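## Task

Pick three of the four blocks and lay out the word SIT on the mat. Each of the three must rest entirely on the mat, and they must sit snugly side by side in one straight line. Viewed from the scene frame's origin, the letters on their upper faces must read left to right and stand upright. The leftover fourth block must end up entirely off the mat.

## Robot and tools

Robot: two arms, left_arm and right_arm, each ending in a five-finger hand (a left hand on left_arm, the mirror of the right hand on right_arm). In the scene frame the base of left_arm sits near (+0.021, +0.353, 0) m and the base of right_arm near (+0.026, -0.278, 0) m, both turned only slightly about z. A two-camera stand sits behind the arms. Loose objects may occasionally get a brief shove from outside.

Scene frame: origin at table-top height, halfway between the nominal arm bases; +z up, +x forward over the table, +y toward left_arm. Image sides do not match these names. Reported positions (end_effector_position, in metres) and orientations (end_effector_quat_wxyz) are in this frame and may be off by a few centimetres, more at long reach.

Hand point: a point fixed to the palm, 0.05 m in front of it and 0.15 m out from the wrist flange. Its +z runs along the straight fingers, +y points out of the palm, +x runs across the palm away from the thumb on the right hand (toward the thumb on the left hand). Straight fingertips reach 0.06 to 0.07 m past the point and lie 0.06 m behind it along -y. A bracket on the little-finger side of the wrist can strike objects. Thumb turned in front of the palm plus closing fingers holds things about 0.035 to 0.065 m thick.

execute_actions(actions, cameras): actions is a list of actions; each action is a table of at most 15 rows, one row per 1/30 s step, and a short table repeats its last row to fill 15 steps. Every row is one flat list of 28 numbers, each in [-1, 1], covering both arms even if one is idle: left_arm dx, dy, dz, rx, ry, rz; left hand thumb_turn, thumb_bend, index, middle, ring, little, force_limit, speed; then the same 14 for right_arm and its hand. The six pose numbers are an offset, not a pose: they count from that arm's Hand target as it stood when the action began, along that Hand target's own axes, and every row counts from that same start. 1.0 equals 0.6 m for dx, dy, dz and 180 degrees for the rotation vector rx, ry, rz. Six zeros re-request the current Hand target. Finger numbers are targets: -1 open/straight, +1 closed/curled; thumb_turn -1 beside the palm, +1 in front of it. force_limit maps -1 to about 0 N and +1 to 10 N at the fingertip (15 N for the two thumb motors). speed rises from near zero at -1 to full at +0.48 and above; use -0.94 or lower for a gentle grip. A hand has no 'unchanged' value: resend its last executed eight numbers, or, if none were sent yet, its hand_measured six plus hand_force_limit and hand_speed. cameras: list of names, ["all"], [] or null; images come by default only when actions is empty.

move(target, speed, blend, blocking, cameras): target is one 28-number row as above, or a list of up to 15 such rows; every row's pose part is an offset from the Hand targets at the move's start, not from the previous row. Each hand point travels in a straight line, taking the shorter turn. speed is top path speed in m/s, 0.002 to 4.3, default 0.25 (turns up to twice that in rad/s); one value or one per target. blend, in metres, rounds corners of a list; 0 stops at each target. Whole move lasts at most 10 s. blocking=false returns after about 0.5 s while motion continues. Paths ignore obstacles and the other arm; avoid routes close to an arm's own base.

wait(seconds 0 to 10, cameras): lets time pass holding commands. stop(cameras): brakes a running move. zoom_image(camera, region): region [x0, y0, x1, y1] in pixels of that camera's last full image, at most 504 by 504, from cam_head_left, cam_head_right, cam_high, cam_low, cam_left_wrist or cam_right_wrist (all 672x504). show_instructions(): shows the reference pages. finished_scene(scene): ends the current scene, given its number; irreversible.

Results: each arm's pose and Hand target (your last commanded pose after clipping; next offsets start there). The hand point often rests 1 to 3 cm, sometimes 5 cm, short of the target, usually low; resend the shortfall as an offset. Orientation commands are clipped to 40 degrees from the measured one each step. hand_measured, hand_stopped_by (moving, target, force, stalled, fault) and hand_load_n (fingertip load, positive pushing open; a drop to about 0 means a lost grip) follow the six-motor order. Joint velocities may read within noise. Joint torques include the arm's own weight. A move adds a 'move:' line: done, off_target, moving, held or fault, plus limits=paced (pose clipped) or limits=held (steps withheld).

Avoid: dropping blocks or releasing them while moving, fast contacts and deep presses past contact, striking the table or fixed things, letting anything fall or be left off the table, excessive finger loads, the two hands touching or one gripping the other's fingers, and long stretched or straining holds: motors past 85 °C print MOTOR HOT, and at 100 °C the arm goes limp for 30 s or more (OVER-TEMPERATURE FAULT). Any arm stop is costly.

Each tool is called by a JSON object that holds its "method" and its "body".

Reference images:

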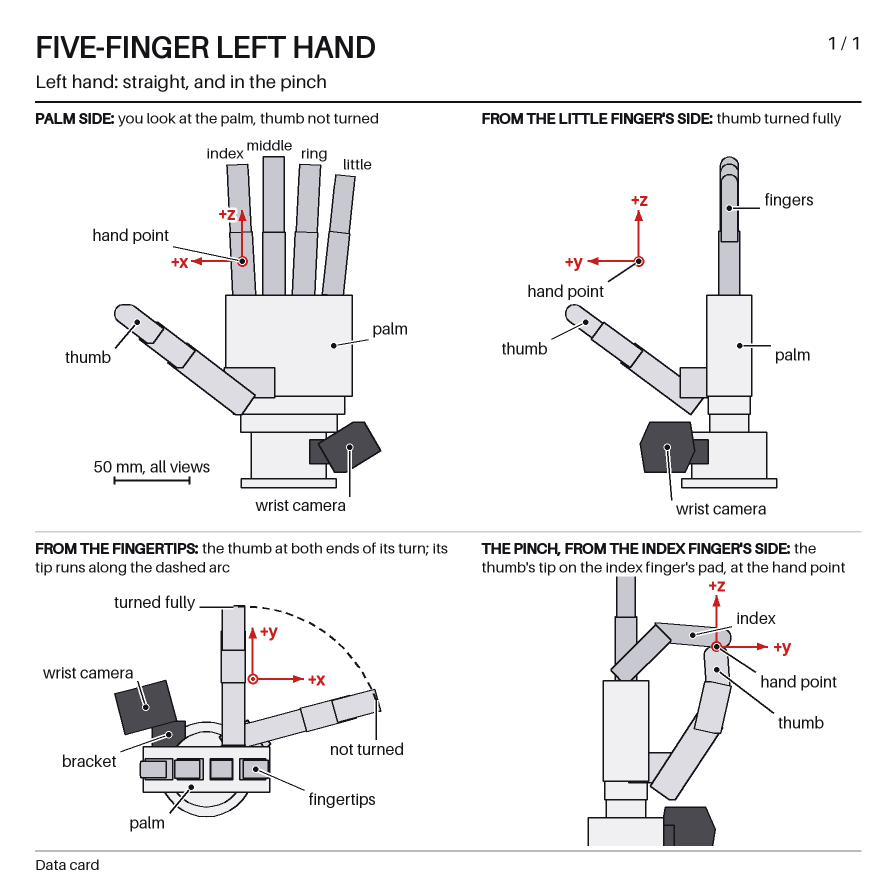

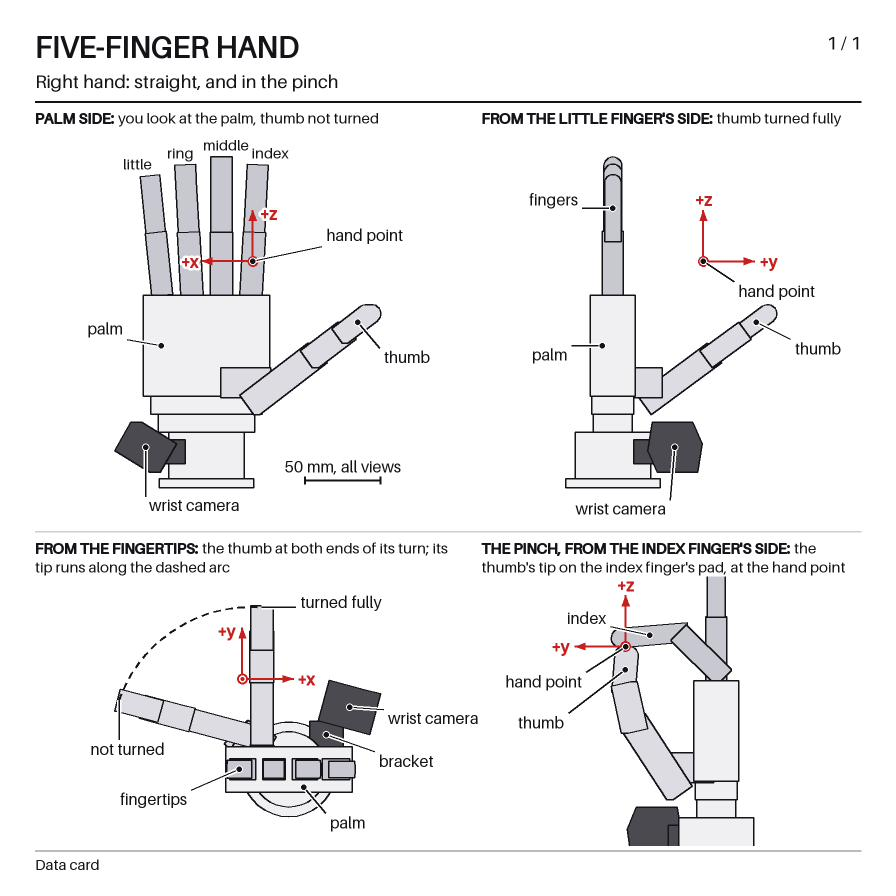

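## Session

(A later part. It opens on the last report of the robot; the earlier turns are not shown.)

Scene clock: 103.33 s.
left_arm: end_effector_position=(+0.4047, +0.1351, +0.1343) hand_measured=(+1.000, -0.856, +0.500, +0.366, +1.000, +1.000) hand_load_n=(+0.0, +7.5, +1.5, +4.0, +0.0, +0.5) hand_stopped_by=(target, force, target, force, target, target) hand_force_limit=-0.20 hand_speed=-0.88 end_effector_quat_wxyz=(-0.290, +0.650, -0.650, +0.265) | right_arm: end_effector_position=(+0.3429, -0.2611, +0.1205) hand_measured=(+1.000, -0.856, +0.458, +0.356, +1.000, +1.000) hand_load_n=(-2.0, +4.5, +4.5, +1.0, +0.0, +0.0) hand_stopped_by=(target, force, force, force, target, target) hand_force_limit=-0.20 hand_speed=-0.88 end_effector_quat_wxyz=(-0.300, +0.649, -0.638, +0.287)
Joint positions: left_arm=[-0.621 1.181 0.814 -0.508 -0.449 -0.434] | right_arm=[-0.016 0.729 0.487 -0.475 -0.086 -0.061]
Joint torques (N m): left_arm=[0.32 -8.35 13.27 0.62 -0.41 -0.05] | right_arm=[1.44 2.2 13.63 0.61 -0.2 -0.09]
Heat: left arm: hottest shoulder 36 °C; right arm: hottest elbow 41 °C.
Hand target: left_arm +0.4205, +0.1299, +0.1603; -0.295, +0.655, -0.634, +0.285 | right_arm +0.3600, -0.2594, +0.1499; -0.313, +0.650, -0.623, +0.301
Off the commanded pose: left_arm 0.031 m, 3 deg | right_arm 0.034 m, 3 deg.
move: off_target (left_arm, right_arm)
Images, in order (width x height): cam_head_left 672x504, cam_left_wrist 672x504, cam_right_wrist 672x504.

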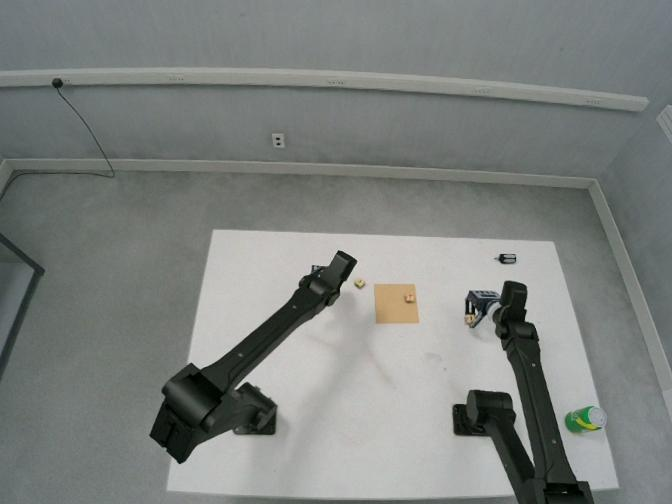

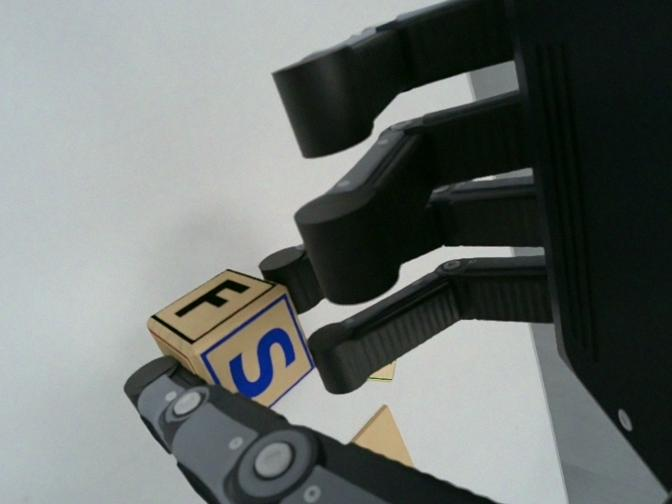

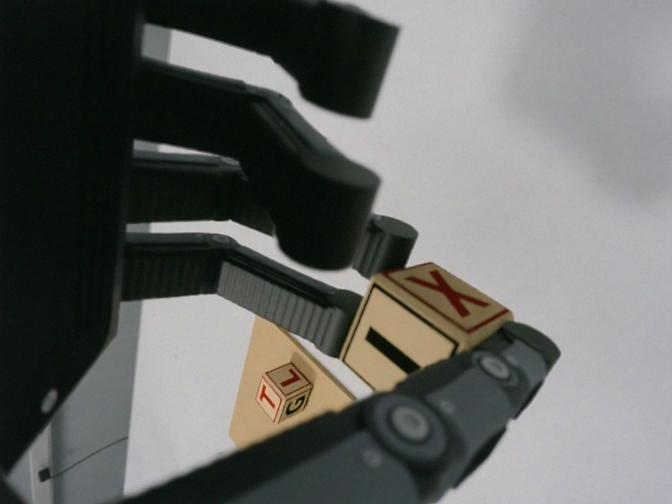

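{"method": "move", "body": {"target": [0,0,0,0,0,0,1,-0.4,0.5,0.5,1,1,-0.2,-0.88,-0.333,-0.126,0.1587,0,0,0,1,-0.4,0.5,0.5,1,1,-0.2,-0.88], "speed": 0.25, "cameras": ["cam_right_wrist","cam_head_left","cam_high"]}}

{"method": "zoom_image", "body": {"camera": "cam_head_left", "region": [340, 250, 460, 350]}}

{"method": "zoom_image", "body": {"camera": "cam_high", "region": [300, 140, 440, 280]}}

Scene clock: 105.53 s.
left_arm: end_effector_position=(+0.4048, +0.1351, +0.1344) hand_measured=(+1.000, -0.856, +0.500, +0.366, +1.000, +1.000) hand_load_n=(-0.5, +7.5, +1.5, +4.0, +0.0, +0.0) hand_stopped_by=(target, force, target, force, target, target) hand_force_limit=-0.20 hand_speed=-0.88 end_effector_quat_wxyz=(-0.290, +0.651, -0.650, +0.265) | right_arm: end_effector_position=(+0.4483, -0.0713, +0.1213) hand_measured=(+1.000, -0.856, +0.458, +0.356, +1.000, +1.000) hand_load_n=(-2.0, +5.0, +4.5, +1.5, +0.0, +0.0) hand_stopped_by=(target, force, force, force, target, target) hand_force_limit=-0.20 hand_speed=-0.88 end_effector_quat_wxyz=(-0.282, +0.667, -0.625, +0.293)
Joint positions: left_arm=[-0.621 1.181 0.814 -0.508 -0.45 -0.434] | right_arm=[0.576 1.253 0.817 -0.362 0.362 0.296]
Joint torques (N m): left_arm=[0.26 -8.53 13.27 0.61 -0.42 -0.05] | right_arm=[1.2 -5.36 12.82 1.83 0.24 0.11]
Heat: left arm: hottest shoulder 36 °C; right arm: hottest elbow 41 °C.
Hand target: left_arm +0.4205, +0.1299, +0.1603; -0.295, +0.655, -0.634, +0.285 | right_arm +0.4733, -0.0548, +0.1497; -0.313, +0.650, -0.623, +0.301
Off the commanded pose: left_arm 0.031 m, 3 deg | right_arm 0.041 m, 4 deg.
move: off_target (left_arm, right_arm)
Images, in order (width x height): cam_head_left 672x504, cam_high 672x504, cam_right_wrist 672x504.

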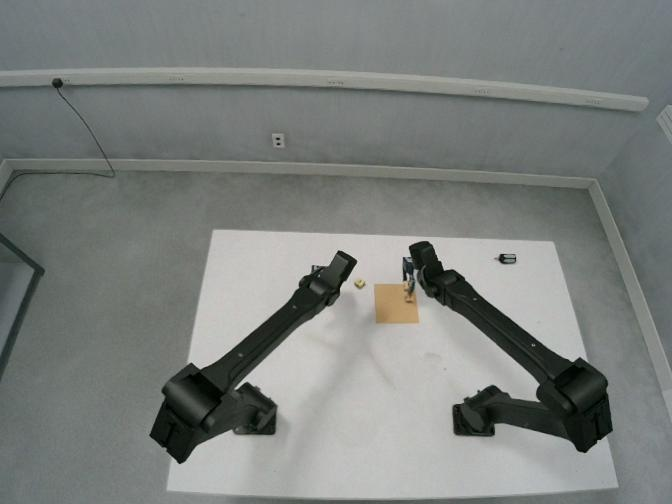

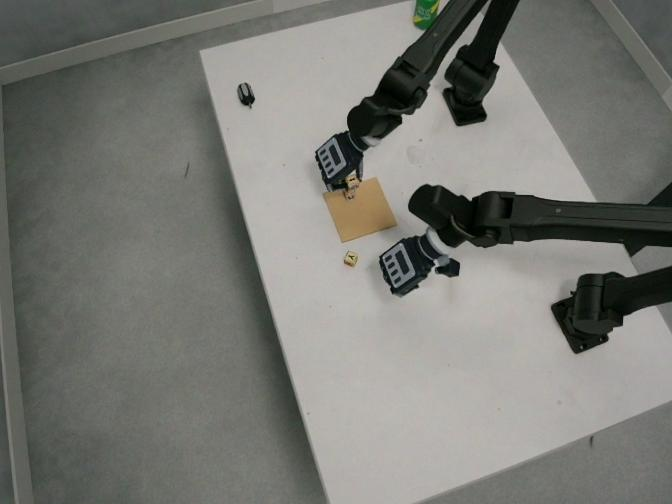

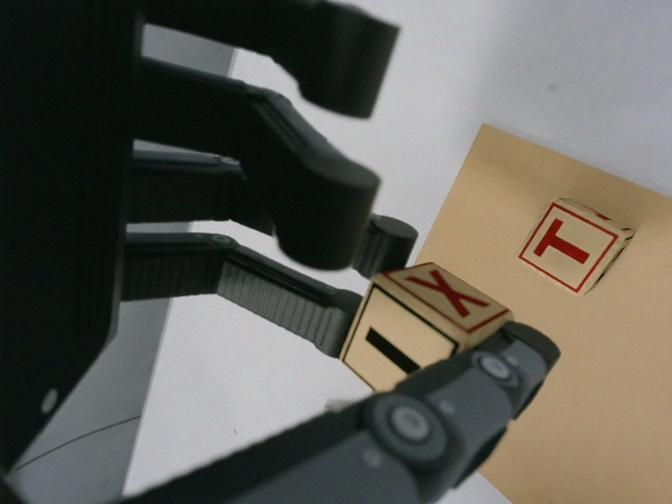

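Scaled by 4.200.

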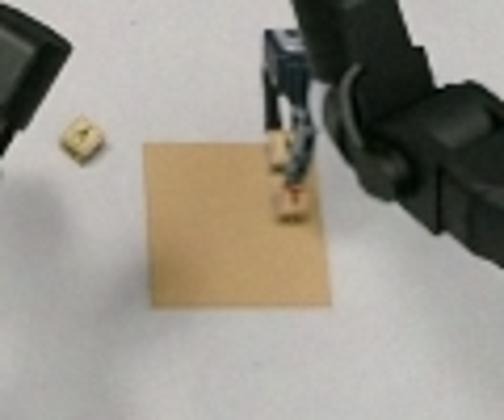

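Scaled by 3.600.

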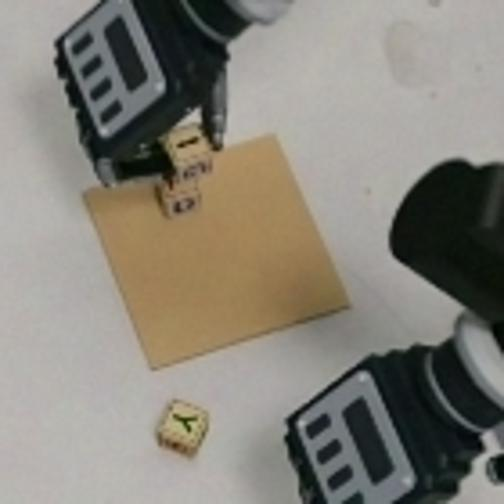

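{"method": "zoom_image", "body": {"camera": "cam_right_wrist", "region": [400, 100, 672, 304]}}

Scaled by 1.853.

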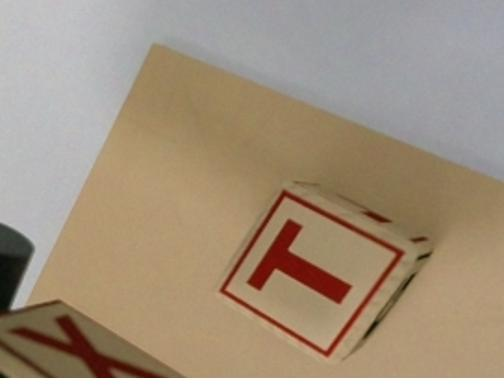

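{"method": "zoom_image", "body": {"camera": "cam_right_wrist", "region": [320, 200, 580, 420]}}

Scaled by 1.938.

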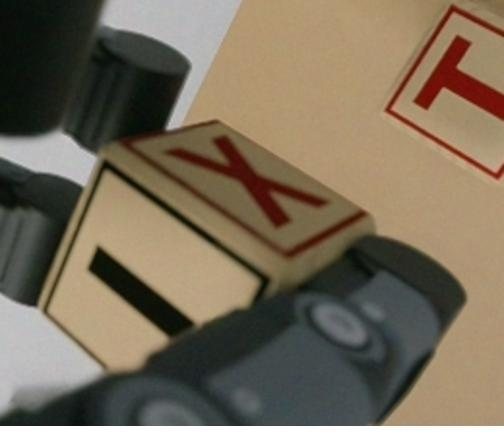

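{"method": "move", "body": {"target": [0,0,0,0,0,0,1,-0.4,0.5,0.5,1,1,-0.2,-0.88,-0.0368,0.0608,0.0437,0,0,0,1,-0.4,0.5,0.5,1,1,-0.2,-0.88], "speed": 0.12, "cameras": ["cam_right_wrist","cam_head_left"]}}

{"method": "zoom_image", "body": {"camera": "cam_right_wrist", "region": [400, 100, 672, 304]}}

Scene clock: 109.07 s.
left_arm: end_effector_position=(+0.4048, +0.1351, +0.1344) hand_measured=(+1.000, -0.856, +0.500, +0.366, +1.000, +1.000) hand_load_n=(+0.0, +7.5, +1.5, +4.0, +0.0, +0.0) hand_stopped_by=(target, force, target, force, target, target) hand_force_limit=-0.20 hand_speed=-0.88 end_effector_quat_wxyz=(-0.290, +0.651, -0.650, +0.265) | right_arm: end_effector_position=(+0.4637, -0.0412, +0.0982) hand_measured=(+1.000, -0.856, +0.458, +0.356, +1.000, +1.000) hand_load_n=(-2.0, +5.0, +4.5, +1.5, +0.0, +0.0) hand_stopped_by=(target, force, force, force, target, target) hand_force_limit=-0.20 hand_speed=-0.88 end_effector_quat_wxyz=(-0.299, +0.657, -0.623, +0.300)
Joint positions: left_arm=[-0.621 1.181 0.814 -0.508 -0.45 -0.434] | right_arm=[0.625 1.349 0.817 -0.238 0.401 0.334]
Joint torques (N m): left_arm=[0.26 -8.47 13.26 0.58 -0.42 -0.06] | right_arm=[0.73 -6.95 8.75 1.72 0.31 0.21]
Heat: left arm: hottest shoulder 36 °C; right arm: hottest elbow 41 °C.
Hand target: left_arm +0.4205, +0.1299, +0.1603; -0.295, +0.655, -0.634, +0.285 | right_arm +0.4702, -0.0329, +0.1046; -0.313, +0.650, -0.623, +0.301
Off the commanded pose: left_arm 0.031 m, 3 deg | right_arm 0.012 m, 2 deg.
move: off_target (left_arm, right_arm)
Images, in order (width x height): cam_head_left 672x504, cam_right_wrist 672x504.

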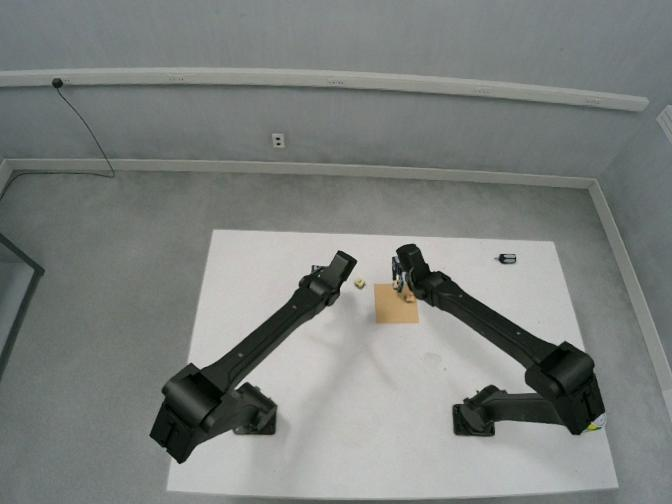

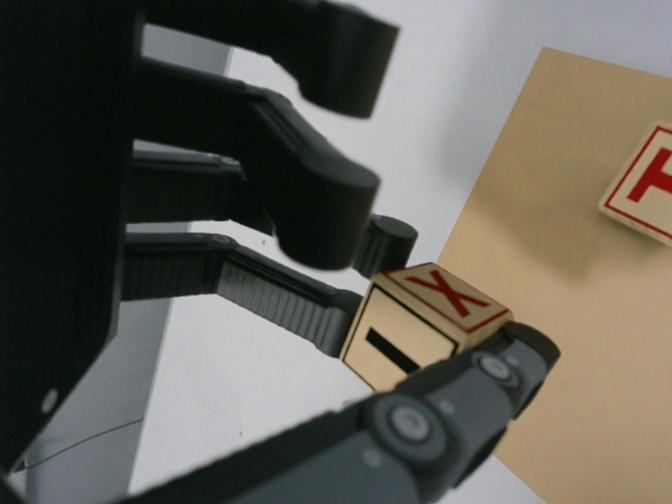

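Scaled by 1.853.

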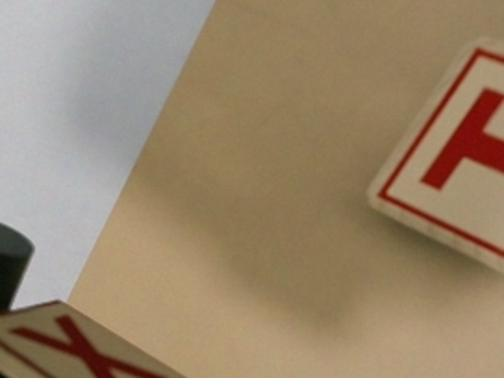

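{"method": "move", "body": {"target": [0,0,0,0,0,0,1,-0.4,0.5,0.5,1,1,-0.2,-0.88,0.0225,0.0685,0.0232,0,0,0,1,-0.4,0.5,0.5,1,1,-0.2,-0.88], "speed": 0.1, "cameras": ["cam_right_wrist","cam_head_left"]}}

{"method": "zoom_image", "body": {"camera": "cam_right_wrist", "region": [400, 100, 672, 304]}}

Scene clock: 110.63 s.
left_arm: end_effector_position=(+0.4048, +0.1351, +0.1344) hand_measured=(+1.000, -0.856, +0.500, +0.366, +1.000, +1.000) hand_load_n=(+0.0, +7.5, +1.5, +4.0, +0.0, +0.0) hand_stopped_by=(target, force, target, force, target, target) hand_force_limit=-0.20 hand_speed=-0.88 end_effector_quat_wxyz=(-0.290, +0.651, -0.650, +0.265) | right_arm: end_effector_position=(+0.4510, -0.0484, +0.0622) hand_measured=(+1.000, -0.856, +0.458, +0.356, +1.000, +1.000) hand_load_n=(-2.0, +5.0, +4.5, +1.5, +0.0, +0.0) hand_stopped_by=(target, force, force, force, target, target) hand_force_limit=-0.20 hand_speed=-0.88 end_effector_quat_wxyz=(-0.305, +0.655, -0.622, +0.300)
Joint positions: left_arm=[-0.621 1.181 0.814 -0.508 -0.45 -0.434] | right_arm=[0.625 1.371 0.718 -0.104 0.398 0.334]
Joint torques (N m): left_arm=[0.32 -8.47 13.3 0.59 -0.42 -0.06] | right_arm=[0.56 -5.95 7.31 1.72 0.09 0.04]
Heat: left arm: hottest shoulder 36 °C; right arm: hottest elbow 41 °C.
Hand target: left_arm +0.4205, +0.1299, +0.1603; -0.295, +0.655, -0.634, +0.285 | right_arm +0.4562, -0.0469, +0.0640; -0.313, +0.650, -0.623, +0.301
Off the commanded pose: left_arm 0.031 m, 3 deg | right_arm 0.005 m, 1 deg.
move: off_target (left_arm)
Images, in order (width x height): cam_head_left 672x504, cam_right_wrist 672x504.

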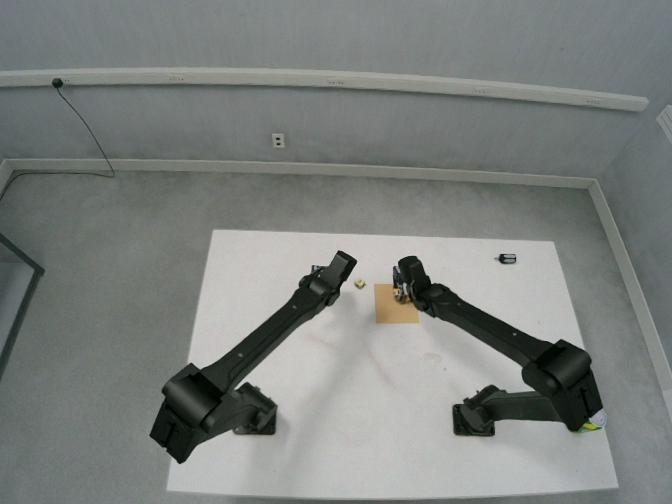

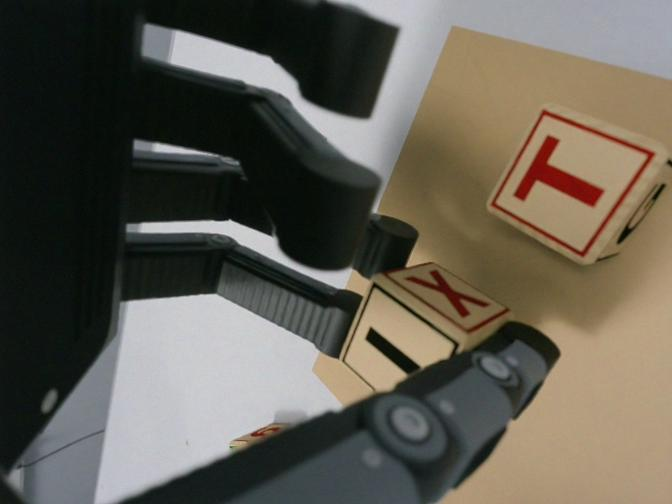

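Scaled by 1.853.

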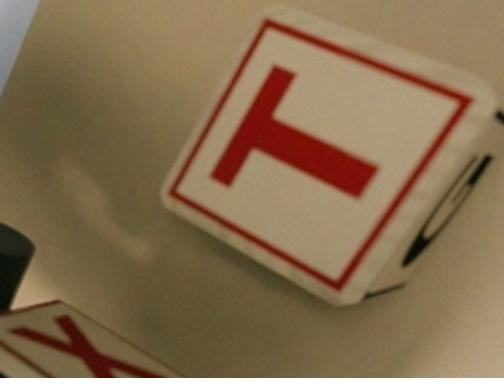

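{"method": "move", "body": {"target": [0,0,0,0,0,0,1,-0.4,0.5,0.5,1,1,-0.2,-0.88,0.013,0.0325,0.0125,0,0,0,1,-0.4,0.5,0.5,1,1,-0.2,-0.88], "speed": 0.06, "cameras": ["cam_right_wrist","cam_head_left","cam_high"]}}

{"method": "zoom_image", "body": {"camera": "cam_right_wrist", "region": [340, 100, 672, 349]}}

{"method": "zoom_image", "body": {"camera": "cam_high", "region": [300, 140, 400, 240]}}

Scene clock: 112.13 s.
left_arm: end_effector_position=(+0.4048, +0.1351, +0.1344) hand_measured=(+1.000, -0.856, +0.500, +0.366, +1.000, +1.000) hand_load_n=(+0.0, +8.0, +1.0, +4.0, +0.5, +0.0) hand_stopped_by=(target, force, target, force, target, target) hand_force_limit=-0.20 hand_speed=-0.88 end_effector_quat_wxyz=(-0.290, +0.651, -0.650, +0.265) | right_arm: end_effector_position=(+0.4448, -0.0536, +0.0437) hand_measured=(+1.000, -0.856, +0.458, +0.356, +1.000, +1.000) hand_load_n=(-2.0, +5.0, +4.0, +1.5, +0.0, +0.0) hand_stopped_by=(target, force, force, force, target, target) hand_force_limit=-0.20 hand_speed=-0.88 end_effector_quat_wxyz=(-0.308, +0.654, -0.623, +0.299)
Joint positions: left_arm=[-0.621 1.181 0.814 -0.508 -0.45 -0.434] | right_arm=[0.62 1.388 0.67 -0.033 0.391 0.334]
Joint torques (N m): left_arm=[0.38 -8.47 13.27 0.59 -0.42 -0.06] | right_arm=[0.03 -4.31 7.09 1.81 0.12 0.03]
Heat: left arm: hottest shoulder 36 °C; right arm: hottest elbow 41 °C.
Hand target: left_arm +0.4205, +0.1299, +0.1603; -0.295, +0.655, -0.634, +0.285 | right_arm +0.4502, -0.0551, +0.0439; -0.313, +0.650, -0.623, +0.301
Off the commanded pose: left_arm 0.031 m, 3 deg | right_arm 0.006 m, 1 deg.
move: off_target (left_arm)
Images, in order (width x height): cam_head_left 672x504, cam_high 672x504, cam_right_wrist 672x504.

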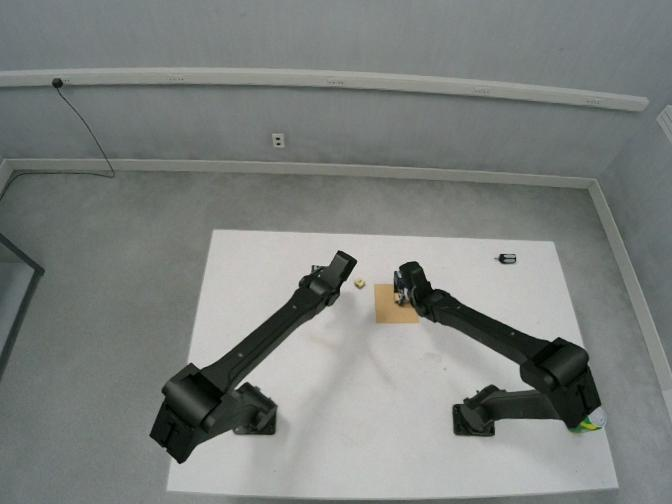

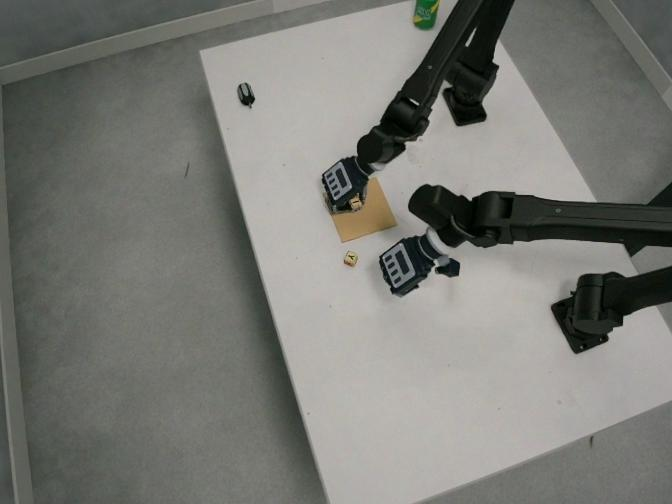

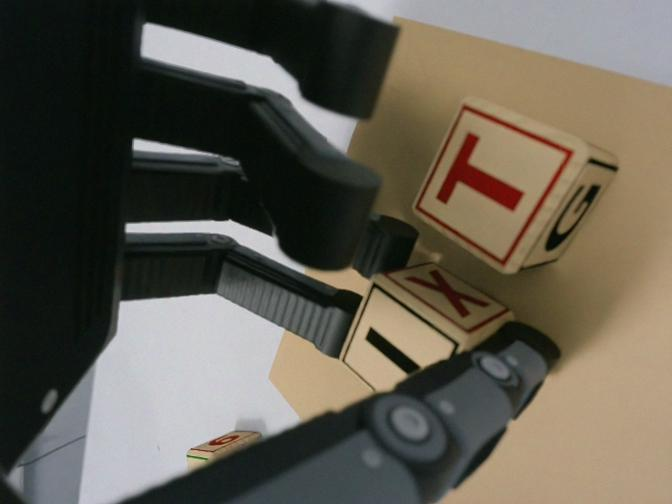

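Scaled by 1.518.

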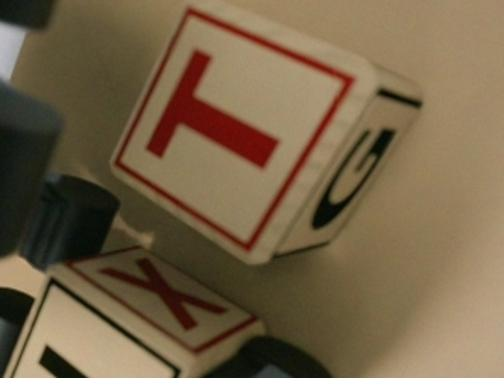

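Scaled by 5.040.

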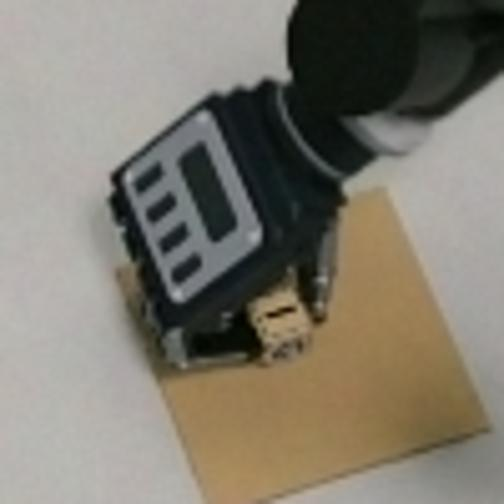

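{"method": "move", "body": {"target": [0,0,0,0,0,0,1,-0.4,0.5,0.5,1,1,-0.2,-0.88,0.0237,-0.0185,-0.0035,0,0,0,1,-0.4,0.5,0.5,1,1,-0.2,-0.88], "speed": 0.06, "cameras": ["cam_right_wrist"]}}

{"method": "zoom_image", "body": {"camera": "cam_right_wrist", "region": [300, 60, 632, 309]}}

Scene clock: 114.13 s.
left_arm: end_effector_position=(+0.4048, +0.1351, +0.1344) hand_measured=(+1.000, -0.856, +0.500, +0.366, +1.000, +1.000) hand_load_n=(+0.0, +7.5, +1.5, +4.0, +0.5, +0.0) hand_stopped_by=(target, force, target, force, target, target) hand_force_limit=-0.20 hand_speed=-0.88 end_effector_quat_wxyz=(-0.290, +0.651, -0.650, +0.265) | right_arm: end_effector_position=(+0.4513, -0.0667, +0.0448) hand_measured=(+1.000, -0.856, +0.458, +0.356, +1.000, +1.000) hand_load_n=(-2.0, +5.0, +4.5, +1.5, +0.0, +0.0) hand_stopped_by=(target, force, force, force, target, target) hand_force_limit=-0.20 hand_speed=-0.88 end_effector_quat_wxyz=(-0.307, +0.653, -0.626, +0.297)
Joint positions: left_arm=[-0.621 1.181 0.814 -0.508 -0.45 -0.434] | right_arm=[0.579 1.384 0.67 -0.033 0.36 0.311]
Joint torques (N m): left_arm=[0.26 -8.53 13.29 0.59 -0.42 -0.05] | right_arm=[-0.15 -7.53 7.61 1.2 0.08 -0.14]
Heat: left arm: hottest shoulder 36 °C; right arm: hottest elbow 41 °C.
Hand target: left_arm +0.4205, +0.1299, +0.1603; -0.295, +0.655, -0.634, +0.285 | right_arm +0.4560, -0.0690, +0.0541; -0.313, +0.650, -0.623, +0.301
Off the commanded pose: left_arm 0.031 m, 3 deg | right_arm 0.011 m, 1 deg.
move: off_target (left_arm, right_arm)
Images, in order (width x height): cam_right_wrist 672x504.

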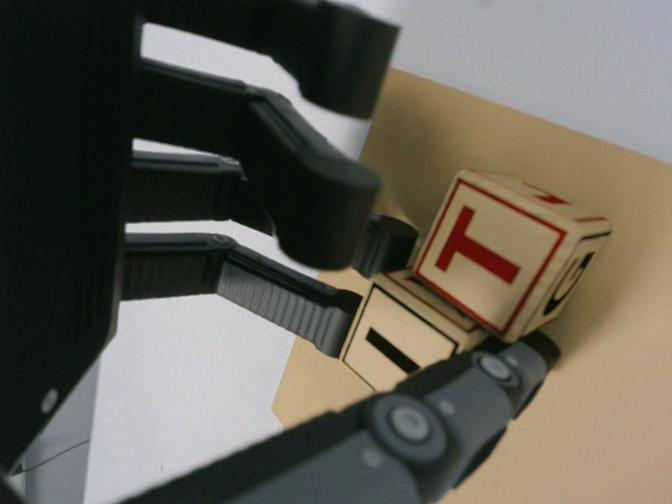

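Scaled by 1.518.

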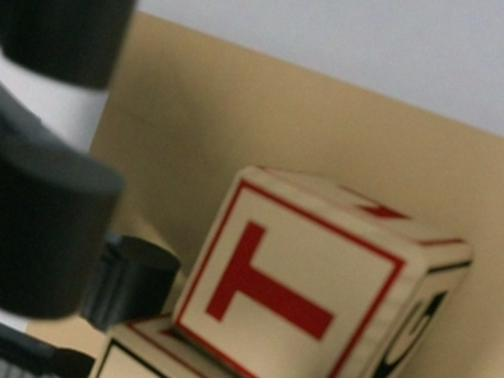

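{"method": "move", "body": {"target": [0,0,0,0,0,0,1,-0.4,0.5,0.5,1,1,-0.2,-0.88,0.0147,0.0075,-0.0095,0,0,0,1,-0.4,0.5,0.5,1,1,-0.2,-0.88], "speed": 0.06, "cameras": ["cam_right_wrist"]}}

{"method": "zoom_image", "body": {"camera": "cam_right_wrist", "region": [320, 130, 620, 430]}}

Scene clock: 115.37 s.
left_arm: end_effector_position=(+0.4048, +0.1351, +0.1344) hand_measured=(+1.000, -0.856, +0.500, +0.366, +1.000, +1.000) hand_load_n=(-0.5, +7.5, +1.5, +4.0, +0.0, +0.0) hand_stopped_by=(target, force, target, force, target, target) hand_force_limit=-0.20 hand_speed=-0.88 end_effector_quat_wxyz=(-0.290, +0.651, -0.650, +0.265) | right_arm: end_effector_position=(+0.4465, -0.0743, +0.0473) hand_measured=(+1.000, -0.856, +0.458, +0.356, +1.000, +1.000) hand_load_n=(-2.0, +5.0, +4.0, +1.5, +0.0, +0.0) hand_stopped_by=(target, force, force, force, target, target) hand_force_limit=-0.20 hand_speed=-0.88 end_effector_quat_wxyz=(-0.309, +0.652, -0.626, +0.297)
Joint positions: left_arm=[-0.621 1.181 0.814 -0.508 -0.45 -0.434] | right_arm=[0.566 1.356 0.649 -0.033 0.35 0.302]
Joint torques (N m): left_arm=[0.26 -8.41 13.29 0.59 -0.42 -0.06] | right_arm=[-0.32 -7 7.06 1.07 0 -0.11]
Heat: left arm: hottest shoulder 36 °C; right arm: hottest elbow 41 °C.
Hand target: left_arm +0.4205, +0.1299, +0.1603; -0.295, +0.655, -0.634, +0.285 | right_arm +0.4491, -0.0781, +0.0540; -0.313, +0.650, -0.623, +0.301
Off the commanded pose: left_arm 0.031 m, 3 deg | right_arm 0.008 m, 1 deg.
move: off_target (left_arm)
Images, in order (width x height): cam_right_wrist 672x504.

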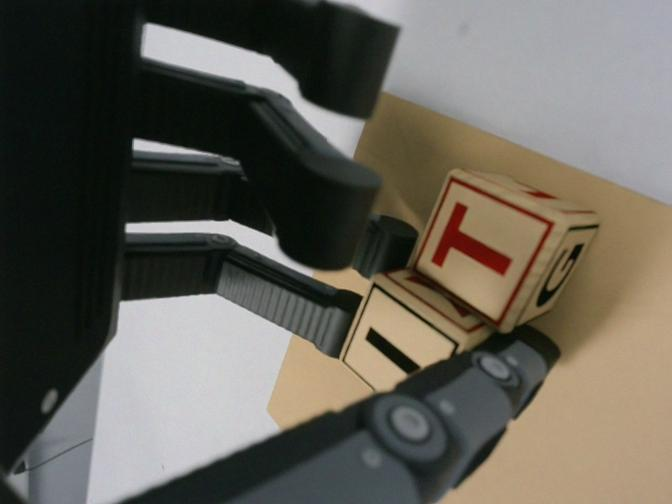

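Scaled by 1.680.

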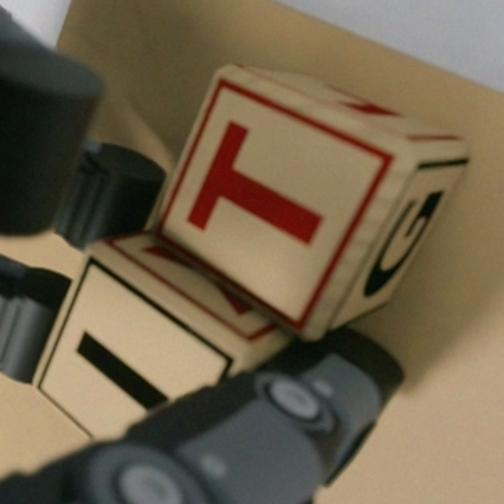

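{"method": "move", "body": {"target": [[0,0,0,0,0,0,1,-0.4,0.5,0.5,1,1,-0.2,-0.88,-0.0168,0.0145,0.0058,0,0,0,1,-0.4,0.5,0.5,1,1,-0.2,-0.88]], "speed": 0.05, "cameras": ["cam_right_wrist"]}}

Scene clock: 116.97 s.
left_arm: end_effector_position=(+0.4048, +0.1351, +0.1344) hand_measured=(+1.000, -0.856, +0.500, +0.366, +1.000, +1.000) hand_load_n=(-0.5, +7.0, +1.5, +4.0, +0.0, +0.0) hand_stopped_by=(target, force, target, force, target, target) hand_force_limit=-0.20 hand_speed=-0.88 end_effector_quat_wxyz=(-0.290, +0.651, -0.650, +0.265) | right_arm: end_effector_position=(+0.4442, -0.0739, +0.0453) hand_measured=(+1.000, -0.856, +0.458, +0.356, +1.000, +1.000) hand_load_n=(-2.0, +5.0, +4.0, +1.5, +0.0, +0.0) hand_stopped_by=(target, force, force, force, target, target) hand_force_limit=-0.20 hand_speed=-0.88 end_effector_quat_wxyz=(-0.306, +0.653, -0.624, +0.301)
Joint positions: left_arm=[-0.621 1.181 0.814 -0.508 -0.45 -0.434] | right_arm=[0.576 1.357 0.644 -0.029 0.366 0.302]
Joint torques (N m): left_arm=[0.32 -8.47 13.29 0.59 -0.42 -0.05] | right_arm=[1.49 -3.96 7.13 1.62 0.26 0.09]
Heat: left arm: hottest shoulder 36 °C; right arm: hottest elbow 41 °C.
Hand target: left_arm +0.4205, +0.1299, +0.1603; -0.295, +0.655, -0.634, +0.285 | right_arm +0.4461, -0.0683, +0.0451; -0.313, +0.650, -0.623, +0.301
Off the commanded pose: left_arm 0.031 m, 3 deg | right_arm 0.006 m, 1 deg.
move: off_target (left_arm)
Images, in order (width x height): cam_right_wrist 672x504.

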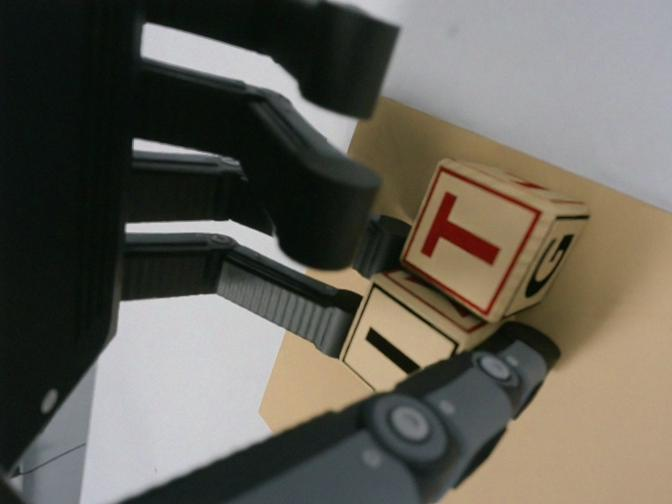

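{"method": "move", "body": {"target": [[0,0,0,0,0,0,1,-0.4,0.5,0.5,1,1,-0.2,-0.88,-0.015,0.005,0.0041,0,0,0,1,-0.4,0.5,0.5,1,1,-0.2,-0.88]], "speed": 0.05, "cameras": ["cam_right_wrist"]}}

Scene clock: 118.00 s.
left_arm: end_effector_position=(+0.4048, +0.1351, +0.1344) hand_measured=(+1.000, -0.856, +0.500, +0.366, +1.000, +1.000) hand_load_n=(+0.0, +7.5, +1.5, +4.0, +0.0, +0.0) hand_stopped_by=(target, force, target, force, target, target) hand_force_limit=-0.20 hand_speed=-0.88 end_effector_quat_wxyz=(-0.290, +0.651, -0.650, +0.265) | right_arm: end_effector_position=(+0.4411, -0.0674, +0.0383) hand_measured=(+1.000, -0.856, +0.458, +0.356, +1.000, +1.000) hand_load_n=(-2.5, +5.0, +4.0, +1.5, +0.0, +0.0) hand_stopped_by=(target, force, force, force, target, target) hand_force_limit=-0.20 hand_speed=-0.88 end_effector_quat_wxyz=(-0.302, +0.656, -0.623, +0.301)
Joint positions: left_arm=[-0.621 1.181 0.814 -0.508 -0.45 -0.434] | right_arm=[0.598 1.377 0.644 -0.022 0.383 0.314]
Joint torques (N m): left_arm=[0.26 -8.41 13.29 0.61 -0.42 -0.05] | right_arm=[1.61 -4.48 7.46 1.72 0.23 0.16]
Heat: left arm: hottest shoulder 36 °C; right arm: hottest elbow 41 °C.
Hand target: left_arm +0.4205, +0.1299, +0.1603; -0.295, +0.655, -0.634, +0.285 | right_arm +0.4457, -0.0593, +0.0411; -0.313, +0.650, -0.623, +0.301
Off the commanded pose: left_arm 0.031 m, 3 deg | right_arm 0.010 m, 1 deg.
move: off_target (left_arm)
Images, in order (width x height): cam_right_wrist 672x504.

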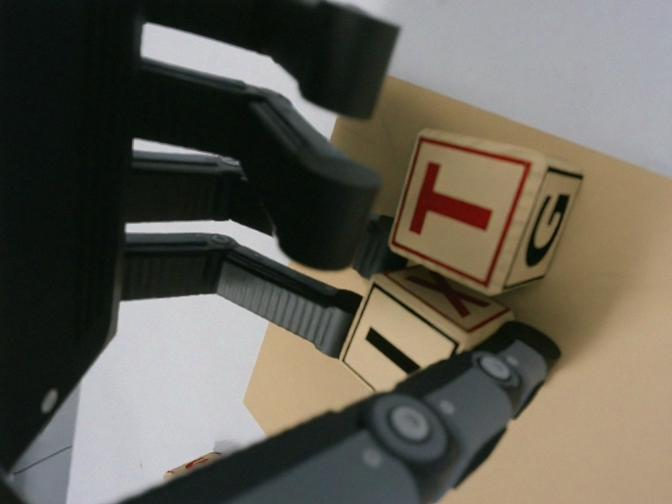

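{"method": "move", "body": {"target": [[0,0,0,0,0,0,1,-0.4,0.5,0.5,1,1,-0.2,-0.88,0,0,0,0,0,0,1,-1,0.1,0.1,1,1,0,-0.6]], "speed": 0.05, "cameras": ["cam_right_wrist"]}}

{"method": "zoom_image", "body": {"camera": "cam_right_wrist", "region": [320, 60, 620, 360]}}

Scene clock: 118.77 s.
left_arm: end_effector_position=(+0.4048, +0.1351, +0.1344) hand_measured=(+1.000, -0.856, +0.500, +0.366, +1.000, +1.000) hand_load_n=(-0.5, +8.0, +1.5, +4.0, +0.0, -0.5) hand_stopped_by=(target, force, target, force, target, target) hand_force_limit=-0.20 hand_speed=-0.88 end_effector_quat_wxyz=(-0.290, +0.651, -0.650, +0.265) | right_arm: end_effector_position=(+0.4426, -0.0657, +0.0408) hand_measured=(+1.000, -1.000, +0.100, +0.100, +1.000, +1.000) hand_load_n=(+0.0, +0.0, +0.0, -1.5, +0.5, +0.0) hand_stopped_by=(target, target, target, target, target, target) hand_force_limit=0.00 hand_speed=-0.60 end_effector_quat_wxyz=(-0.307, +0.653, -0.623, +0.303)
Joint positions: left_arm=[-0.621 1.181 0.814 -0.508 -0.45 -0.434] | right_arm=[0.6 1.374 0.644 -0.014 0.386 0.316]
Joint torques (N m): left_arm=[0.26 -8.47 13.29 0.59 -0.42 -0.06] | right_arm=[1.61 -4.66 7.46 1.77 0.14 0.12]
Heat: left arm: hottest elbow 37 °C; right arm: hottest elbow 41 °C.
Hand target: left_arm +0.4205, +0.1299, +0.1603; -0.295, +0.655, -0.634, +0.285 | right_arm +0.4458, -0.0593, +0.0412; -0.313, +0.650, -0.623, +0.301
Off the commanded pose: left_arm 0.031 m, 3 deg | right_arm 0.007 m, 1 deg.
move: off_target (left_arm)
Images, in order (width x height): cam_right_wrist 672x504.

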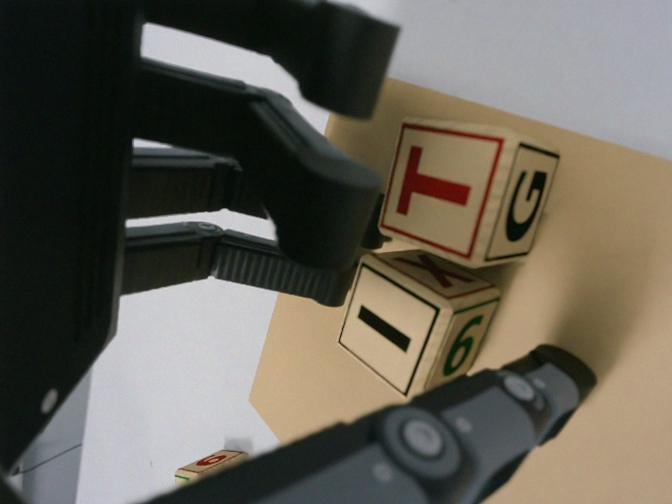

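Scaled by 1.680.

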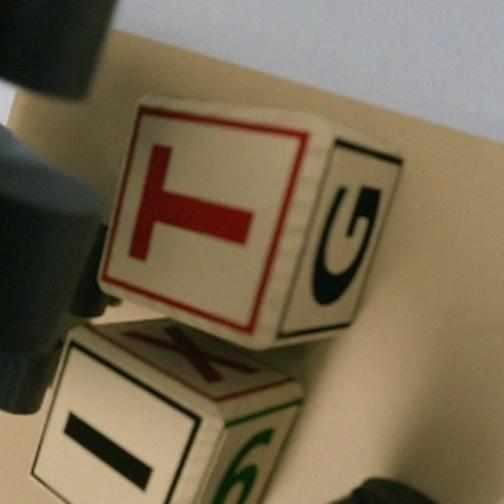

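{"method": "move", "body": {"target": [[0,0,0,0,0,0,1,-0.4,0.5,0.5,1,1,-0.2,-0.88,-0.010,0,0,0,0,0,1,-1,0.1,0.1,1,1,0,-0.6]], "speed": 0.05, "cameras": ["cam_right_wrist"]}}

{"method": "zoom_image", "body": {"camera": "cam_right_wrist", "region": [320, 60, 620, 360]}}

Scene clock: 120.33 s.
left_arm: end_effector_position=(+0.4048, +0.1351, +0.1344) hand_measured=(+1.000, -0.856, +0.500, +0.366, +1.000, +1.000) hand_load_n=(+0.0, +7.5, +1.5, +4.0, +0.0, +0.0) hand_stopped_by=(target, force, target, force, target, target) hand_force_limit=-0.20 hand_speed=-0.88 end_effector_quat_wxyz=(-0.290, +0.651, -0.650, +0.265) | right_arm: end_effector_position=(+0.4420, -0.0644, +0.0407) hand_measured=(+1.000, -1.000, +0.100, +0.100, +1.000, +1.000) hand_load_n=(+0.0, +0.0, +0.0, -0.5, +0.0, +0.0) hand_stopped_by=(target, target, target, target, target, target) hand_force_limit=0.00 hand_speed=-0.60 end_effector_quat_wxyz=(-0.306, +0.651, -0.623, +0.306)
Joint positions: left_arm=[-0.621 1.181 0.814 -0.508 -0.45 -0.434] | right_arm=[0.608 1.376 0.644 -0.014 0.399 0.322]
Joint torques (N m): left_arm=[0.32 -8.47 13.27 0.59 -0.42 -0.05] | right_arm=[1.85 -4.84 7.97 1.18 0.04 0.14]
Heat: left arm: hottest elbow 37 °C; right arm: hottest elbow 41 °C.
Hand target: left_arm +0.4205, +0.1299, +0.1603; -0.295, +0.655, -0.634, +0.285 | right_arm +0.4455, -0.0532, +0.0413; -0.313, +0.650, -0.623, +0.301
Off the commanded pose: left_arm 0.031 m, 3 deg | right_arm 0.012 m, 1 deg.
move: off_target (left_arm, right_arm)
Images, in order (width x height): cam_right_wrist 672x504.

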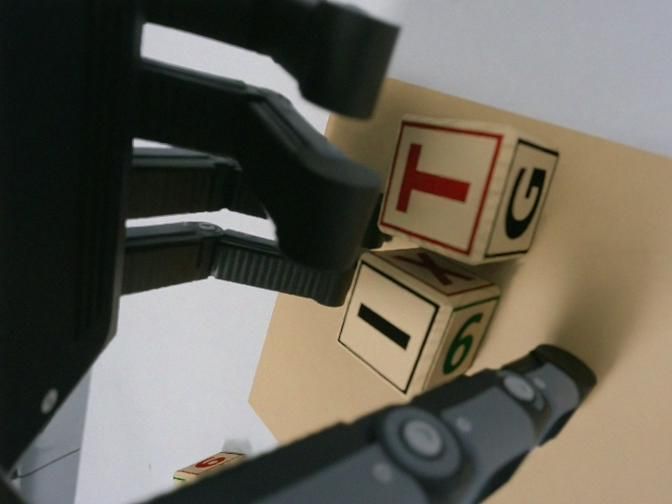

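Scaled by 1.680.

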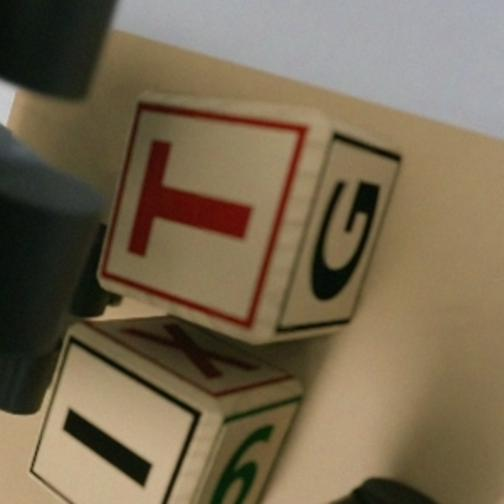

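{"method": "move", "body": {"target": [[0,0,0,0,0,0,1,-0.4,0.5,0.5,1,1,-0.2,-0.88,-0.0067,-0.0143,-0.0114,0,0,0,1,-1,0.1,0.1,1,1,0,-0.6]], "speed": 0.05, "cameras": ["cam_right_wrist"]}}

{"method": "zoom_image", "body": {"camera": "cam_right_wrist", "region": [320, 100, 620, 400]}}

Scene clock: 121.43 s.
left_arm: end_effector_position=(+0.4048, +0.1351, +0.1344) hand_measured=(+1.000, -0.856, +0.500, +0.366, +1.000, +1.000) hand_load_n=(-0.5, +7.5, +1.5, +4.0, +0.0, +0.0) hand_stopped_by=(target, force, target, force, target, target) hand_force_limit=-0.20 hand_speed=-0.88 end_effector_quat_wxyz=(-0.290, +0.651, -0.650, +0.265) | right_arm: end_effector_position=(+0.4396, -0.0618, +0.0403) hand_measured=(+1.000, -1.000, +0.100, +0.100, +1.000, +1.000) hand_load_n=(+0.0, +0.0, +0.0, +0.0, +0.0, +0.0) hand_stopped_by=(target, target, target, target, target, target) hand_force_limit=0.00 hand_speed=-0.60 end_effector_quat_wxyz=(-0.304, +0.651, -0.625, +0.305)
Joint positions: left_arm=[-0.621 1.181 0.814 -0.508 -0.45 -0.434] | right_arm=[0.618 1.376 0.646 -0.025 0.407 0.332]
Joint torques (N m): left_arm=[0.26 -8.47 13.3 0.61 -0.41 -0.06] | right_arm=[1.55 -4.95 9.35 0.12 0.01 0.08]
Heat: left arm: hottest elbow 37 °C; right arm: hottest elbow 41 °C.
Hand target: left_arm +0.4205, +0.1299, +0.1603; -0.295, +0.655, -0.634, +0.285 | right_arm +0.4454, -0.0493, +0.0521; -0.313, +0.650, -0.623, +0.302
Off the commanded pose: left_arm 0.031 m, 3 deg | right_arm 0.018 m, 1 deg.
move: off_target (left_arm, right_arm)
Images, in order (width x height): cam_right_wrist 672x504.

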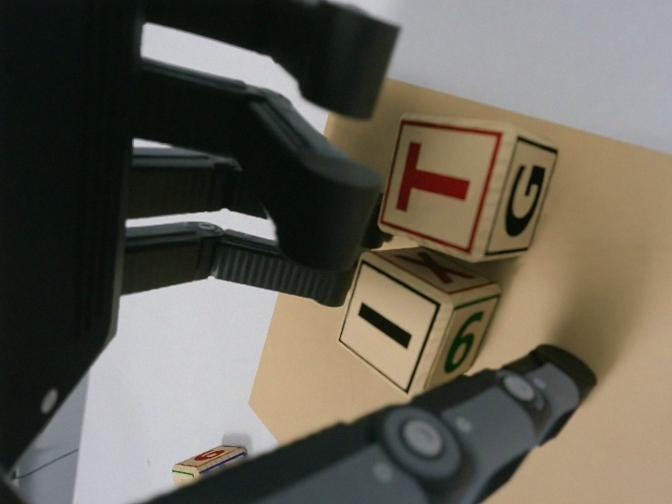

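Scaled by 1.680.

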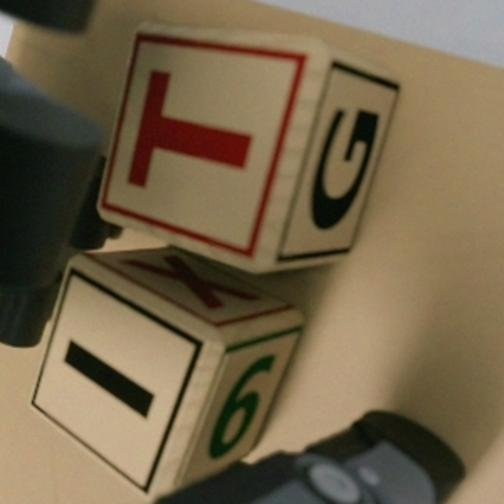

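{"method": "move", "body": {"target": [[0,0,0,0,0,0,1,-0.4,0.5,0.5,1,1,-0.2,-0.88,0,-0.026,-0.0207,0,0,0,1,-1,0.1,0.1,1,1,0,-0.6]], "speed": 0.08, "cameras": ["cam_right_wrist"]}}

Scene clock: 123.73 s.
left_arm: end_effector_position=(+0.4048, +0.1351, +0.1344) hand_measured=(+1.000, -0.856, +0.500, +0.366, +1.000, +1.000) hand_load_n=(+0.0, +7.5, +1.5, +4.0, +0.0, +0.0) hand_stopped_by=(target, force, target, force, target, target) hand_force_limit=-0.20 hand_speed=-0.88 end_effector_quat_wxyz=(-0.290, +0.651, -0.650, +0.265) | right_arm: end_effector_position=(+0.4280, -0.0664, +0.0443) hand_measured=(+1.000, -1.000, +0.100, +0.100, +1.000, +1.000) hand_load_n=(+0.0, +0.0, +0.0, +0.0, -0.5, +0.0) hand_stopped_by=(target, target, target, target, target, target) hand_force_limit=0.00 hand_speed=-0.60 end_effector_quat_wxyz=(-0.286, +0.661, -0.626, +0.299)
Joint positions: left_arm=[-0.621 1.181 0.814 -0.508 -0.45 -0.434] | right_arm=[0.622 1.342 0.651 -0.105 0.405 0.334]
Joint torques (N m): left_arm=[0.32 -8.47 13.29 0.57 -0.42 -0.06] | right_arm=[1.67 -7.3 11.12 0.58 0.07 0.12]
Heat: left arm: hottest elbow 37 °C; right arm: hottest elbow 41 °C.
Hand target: left_arm +0.4205, +0.1299, +0.1603; -0.295, +0.655, -0.634, +0.285 | right_arm +0.4453, -0.0493, +0.0720; -0.313, +0.650, -0.623, +0.301
Off the commanded pose: left_arm 0.031 m, 3 deg | right_arm 0.037 m, 3 deg.
move: off_target (left_arm, right_arm)
Images, in order (width x height): cam_right_wrist 672x504.

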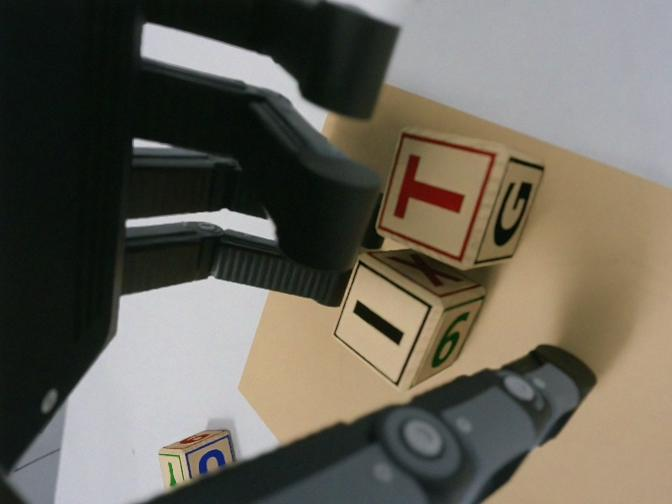

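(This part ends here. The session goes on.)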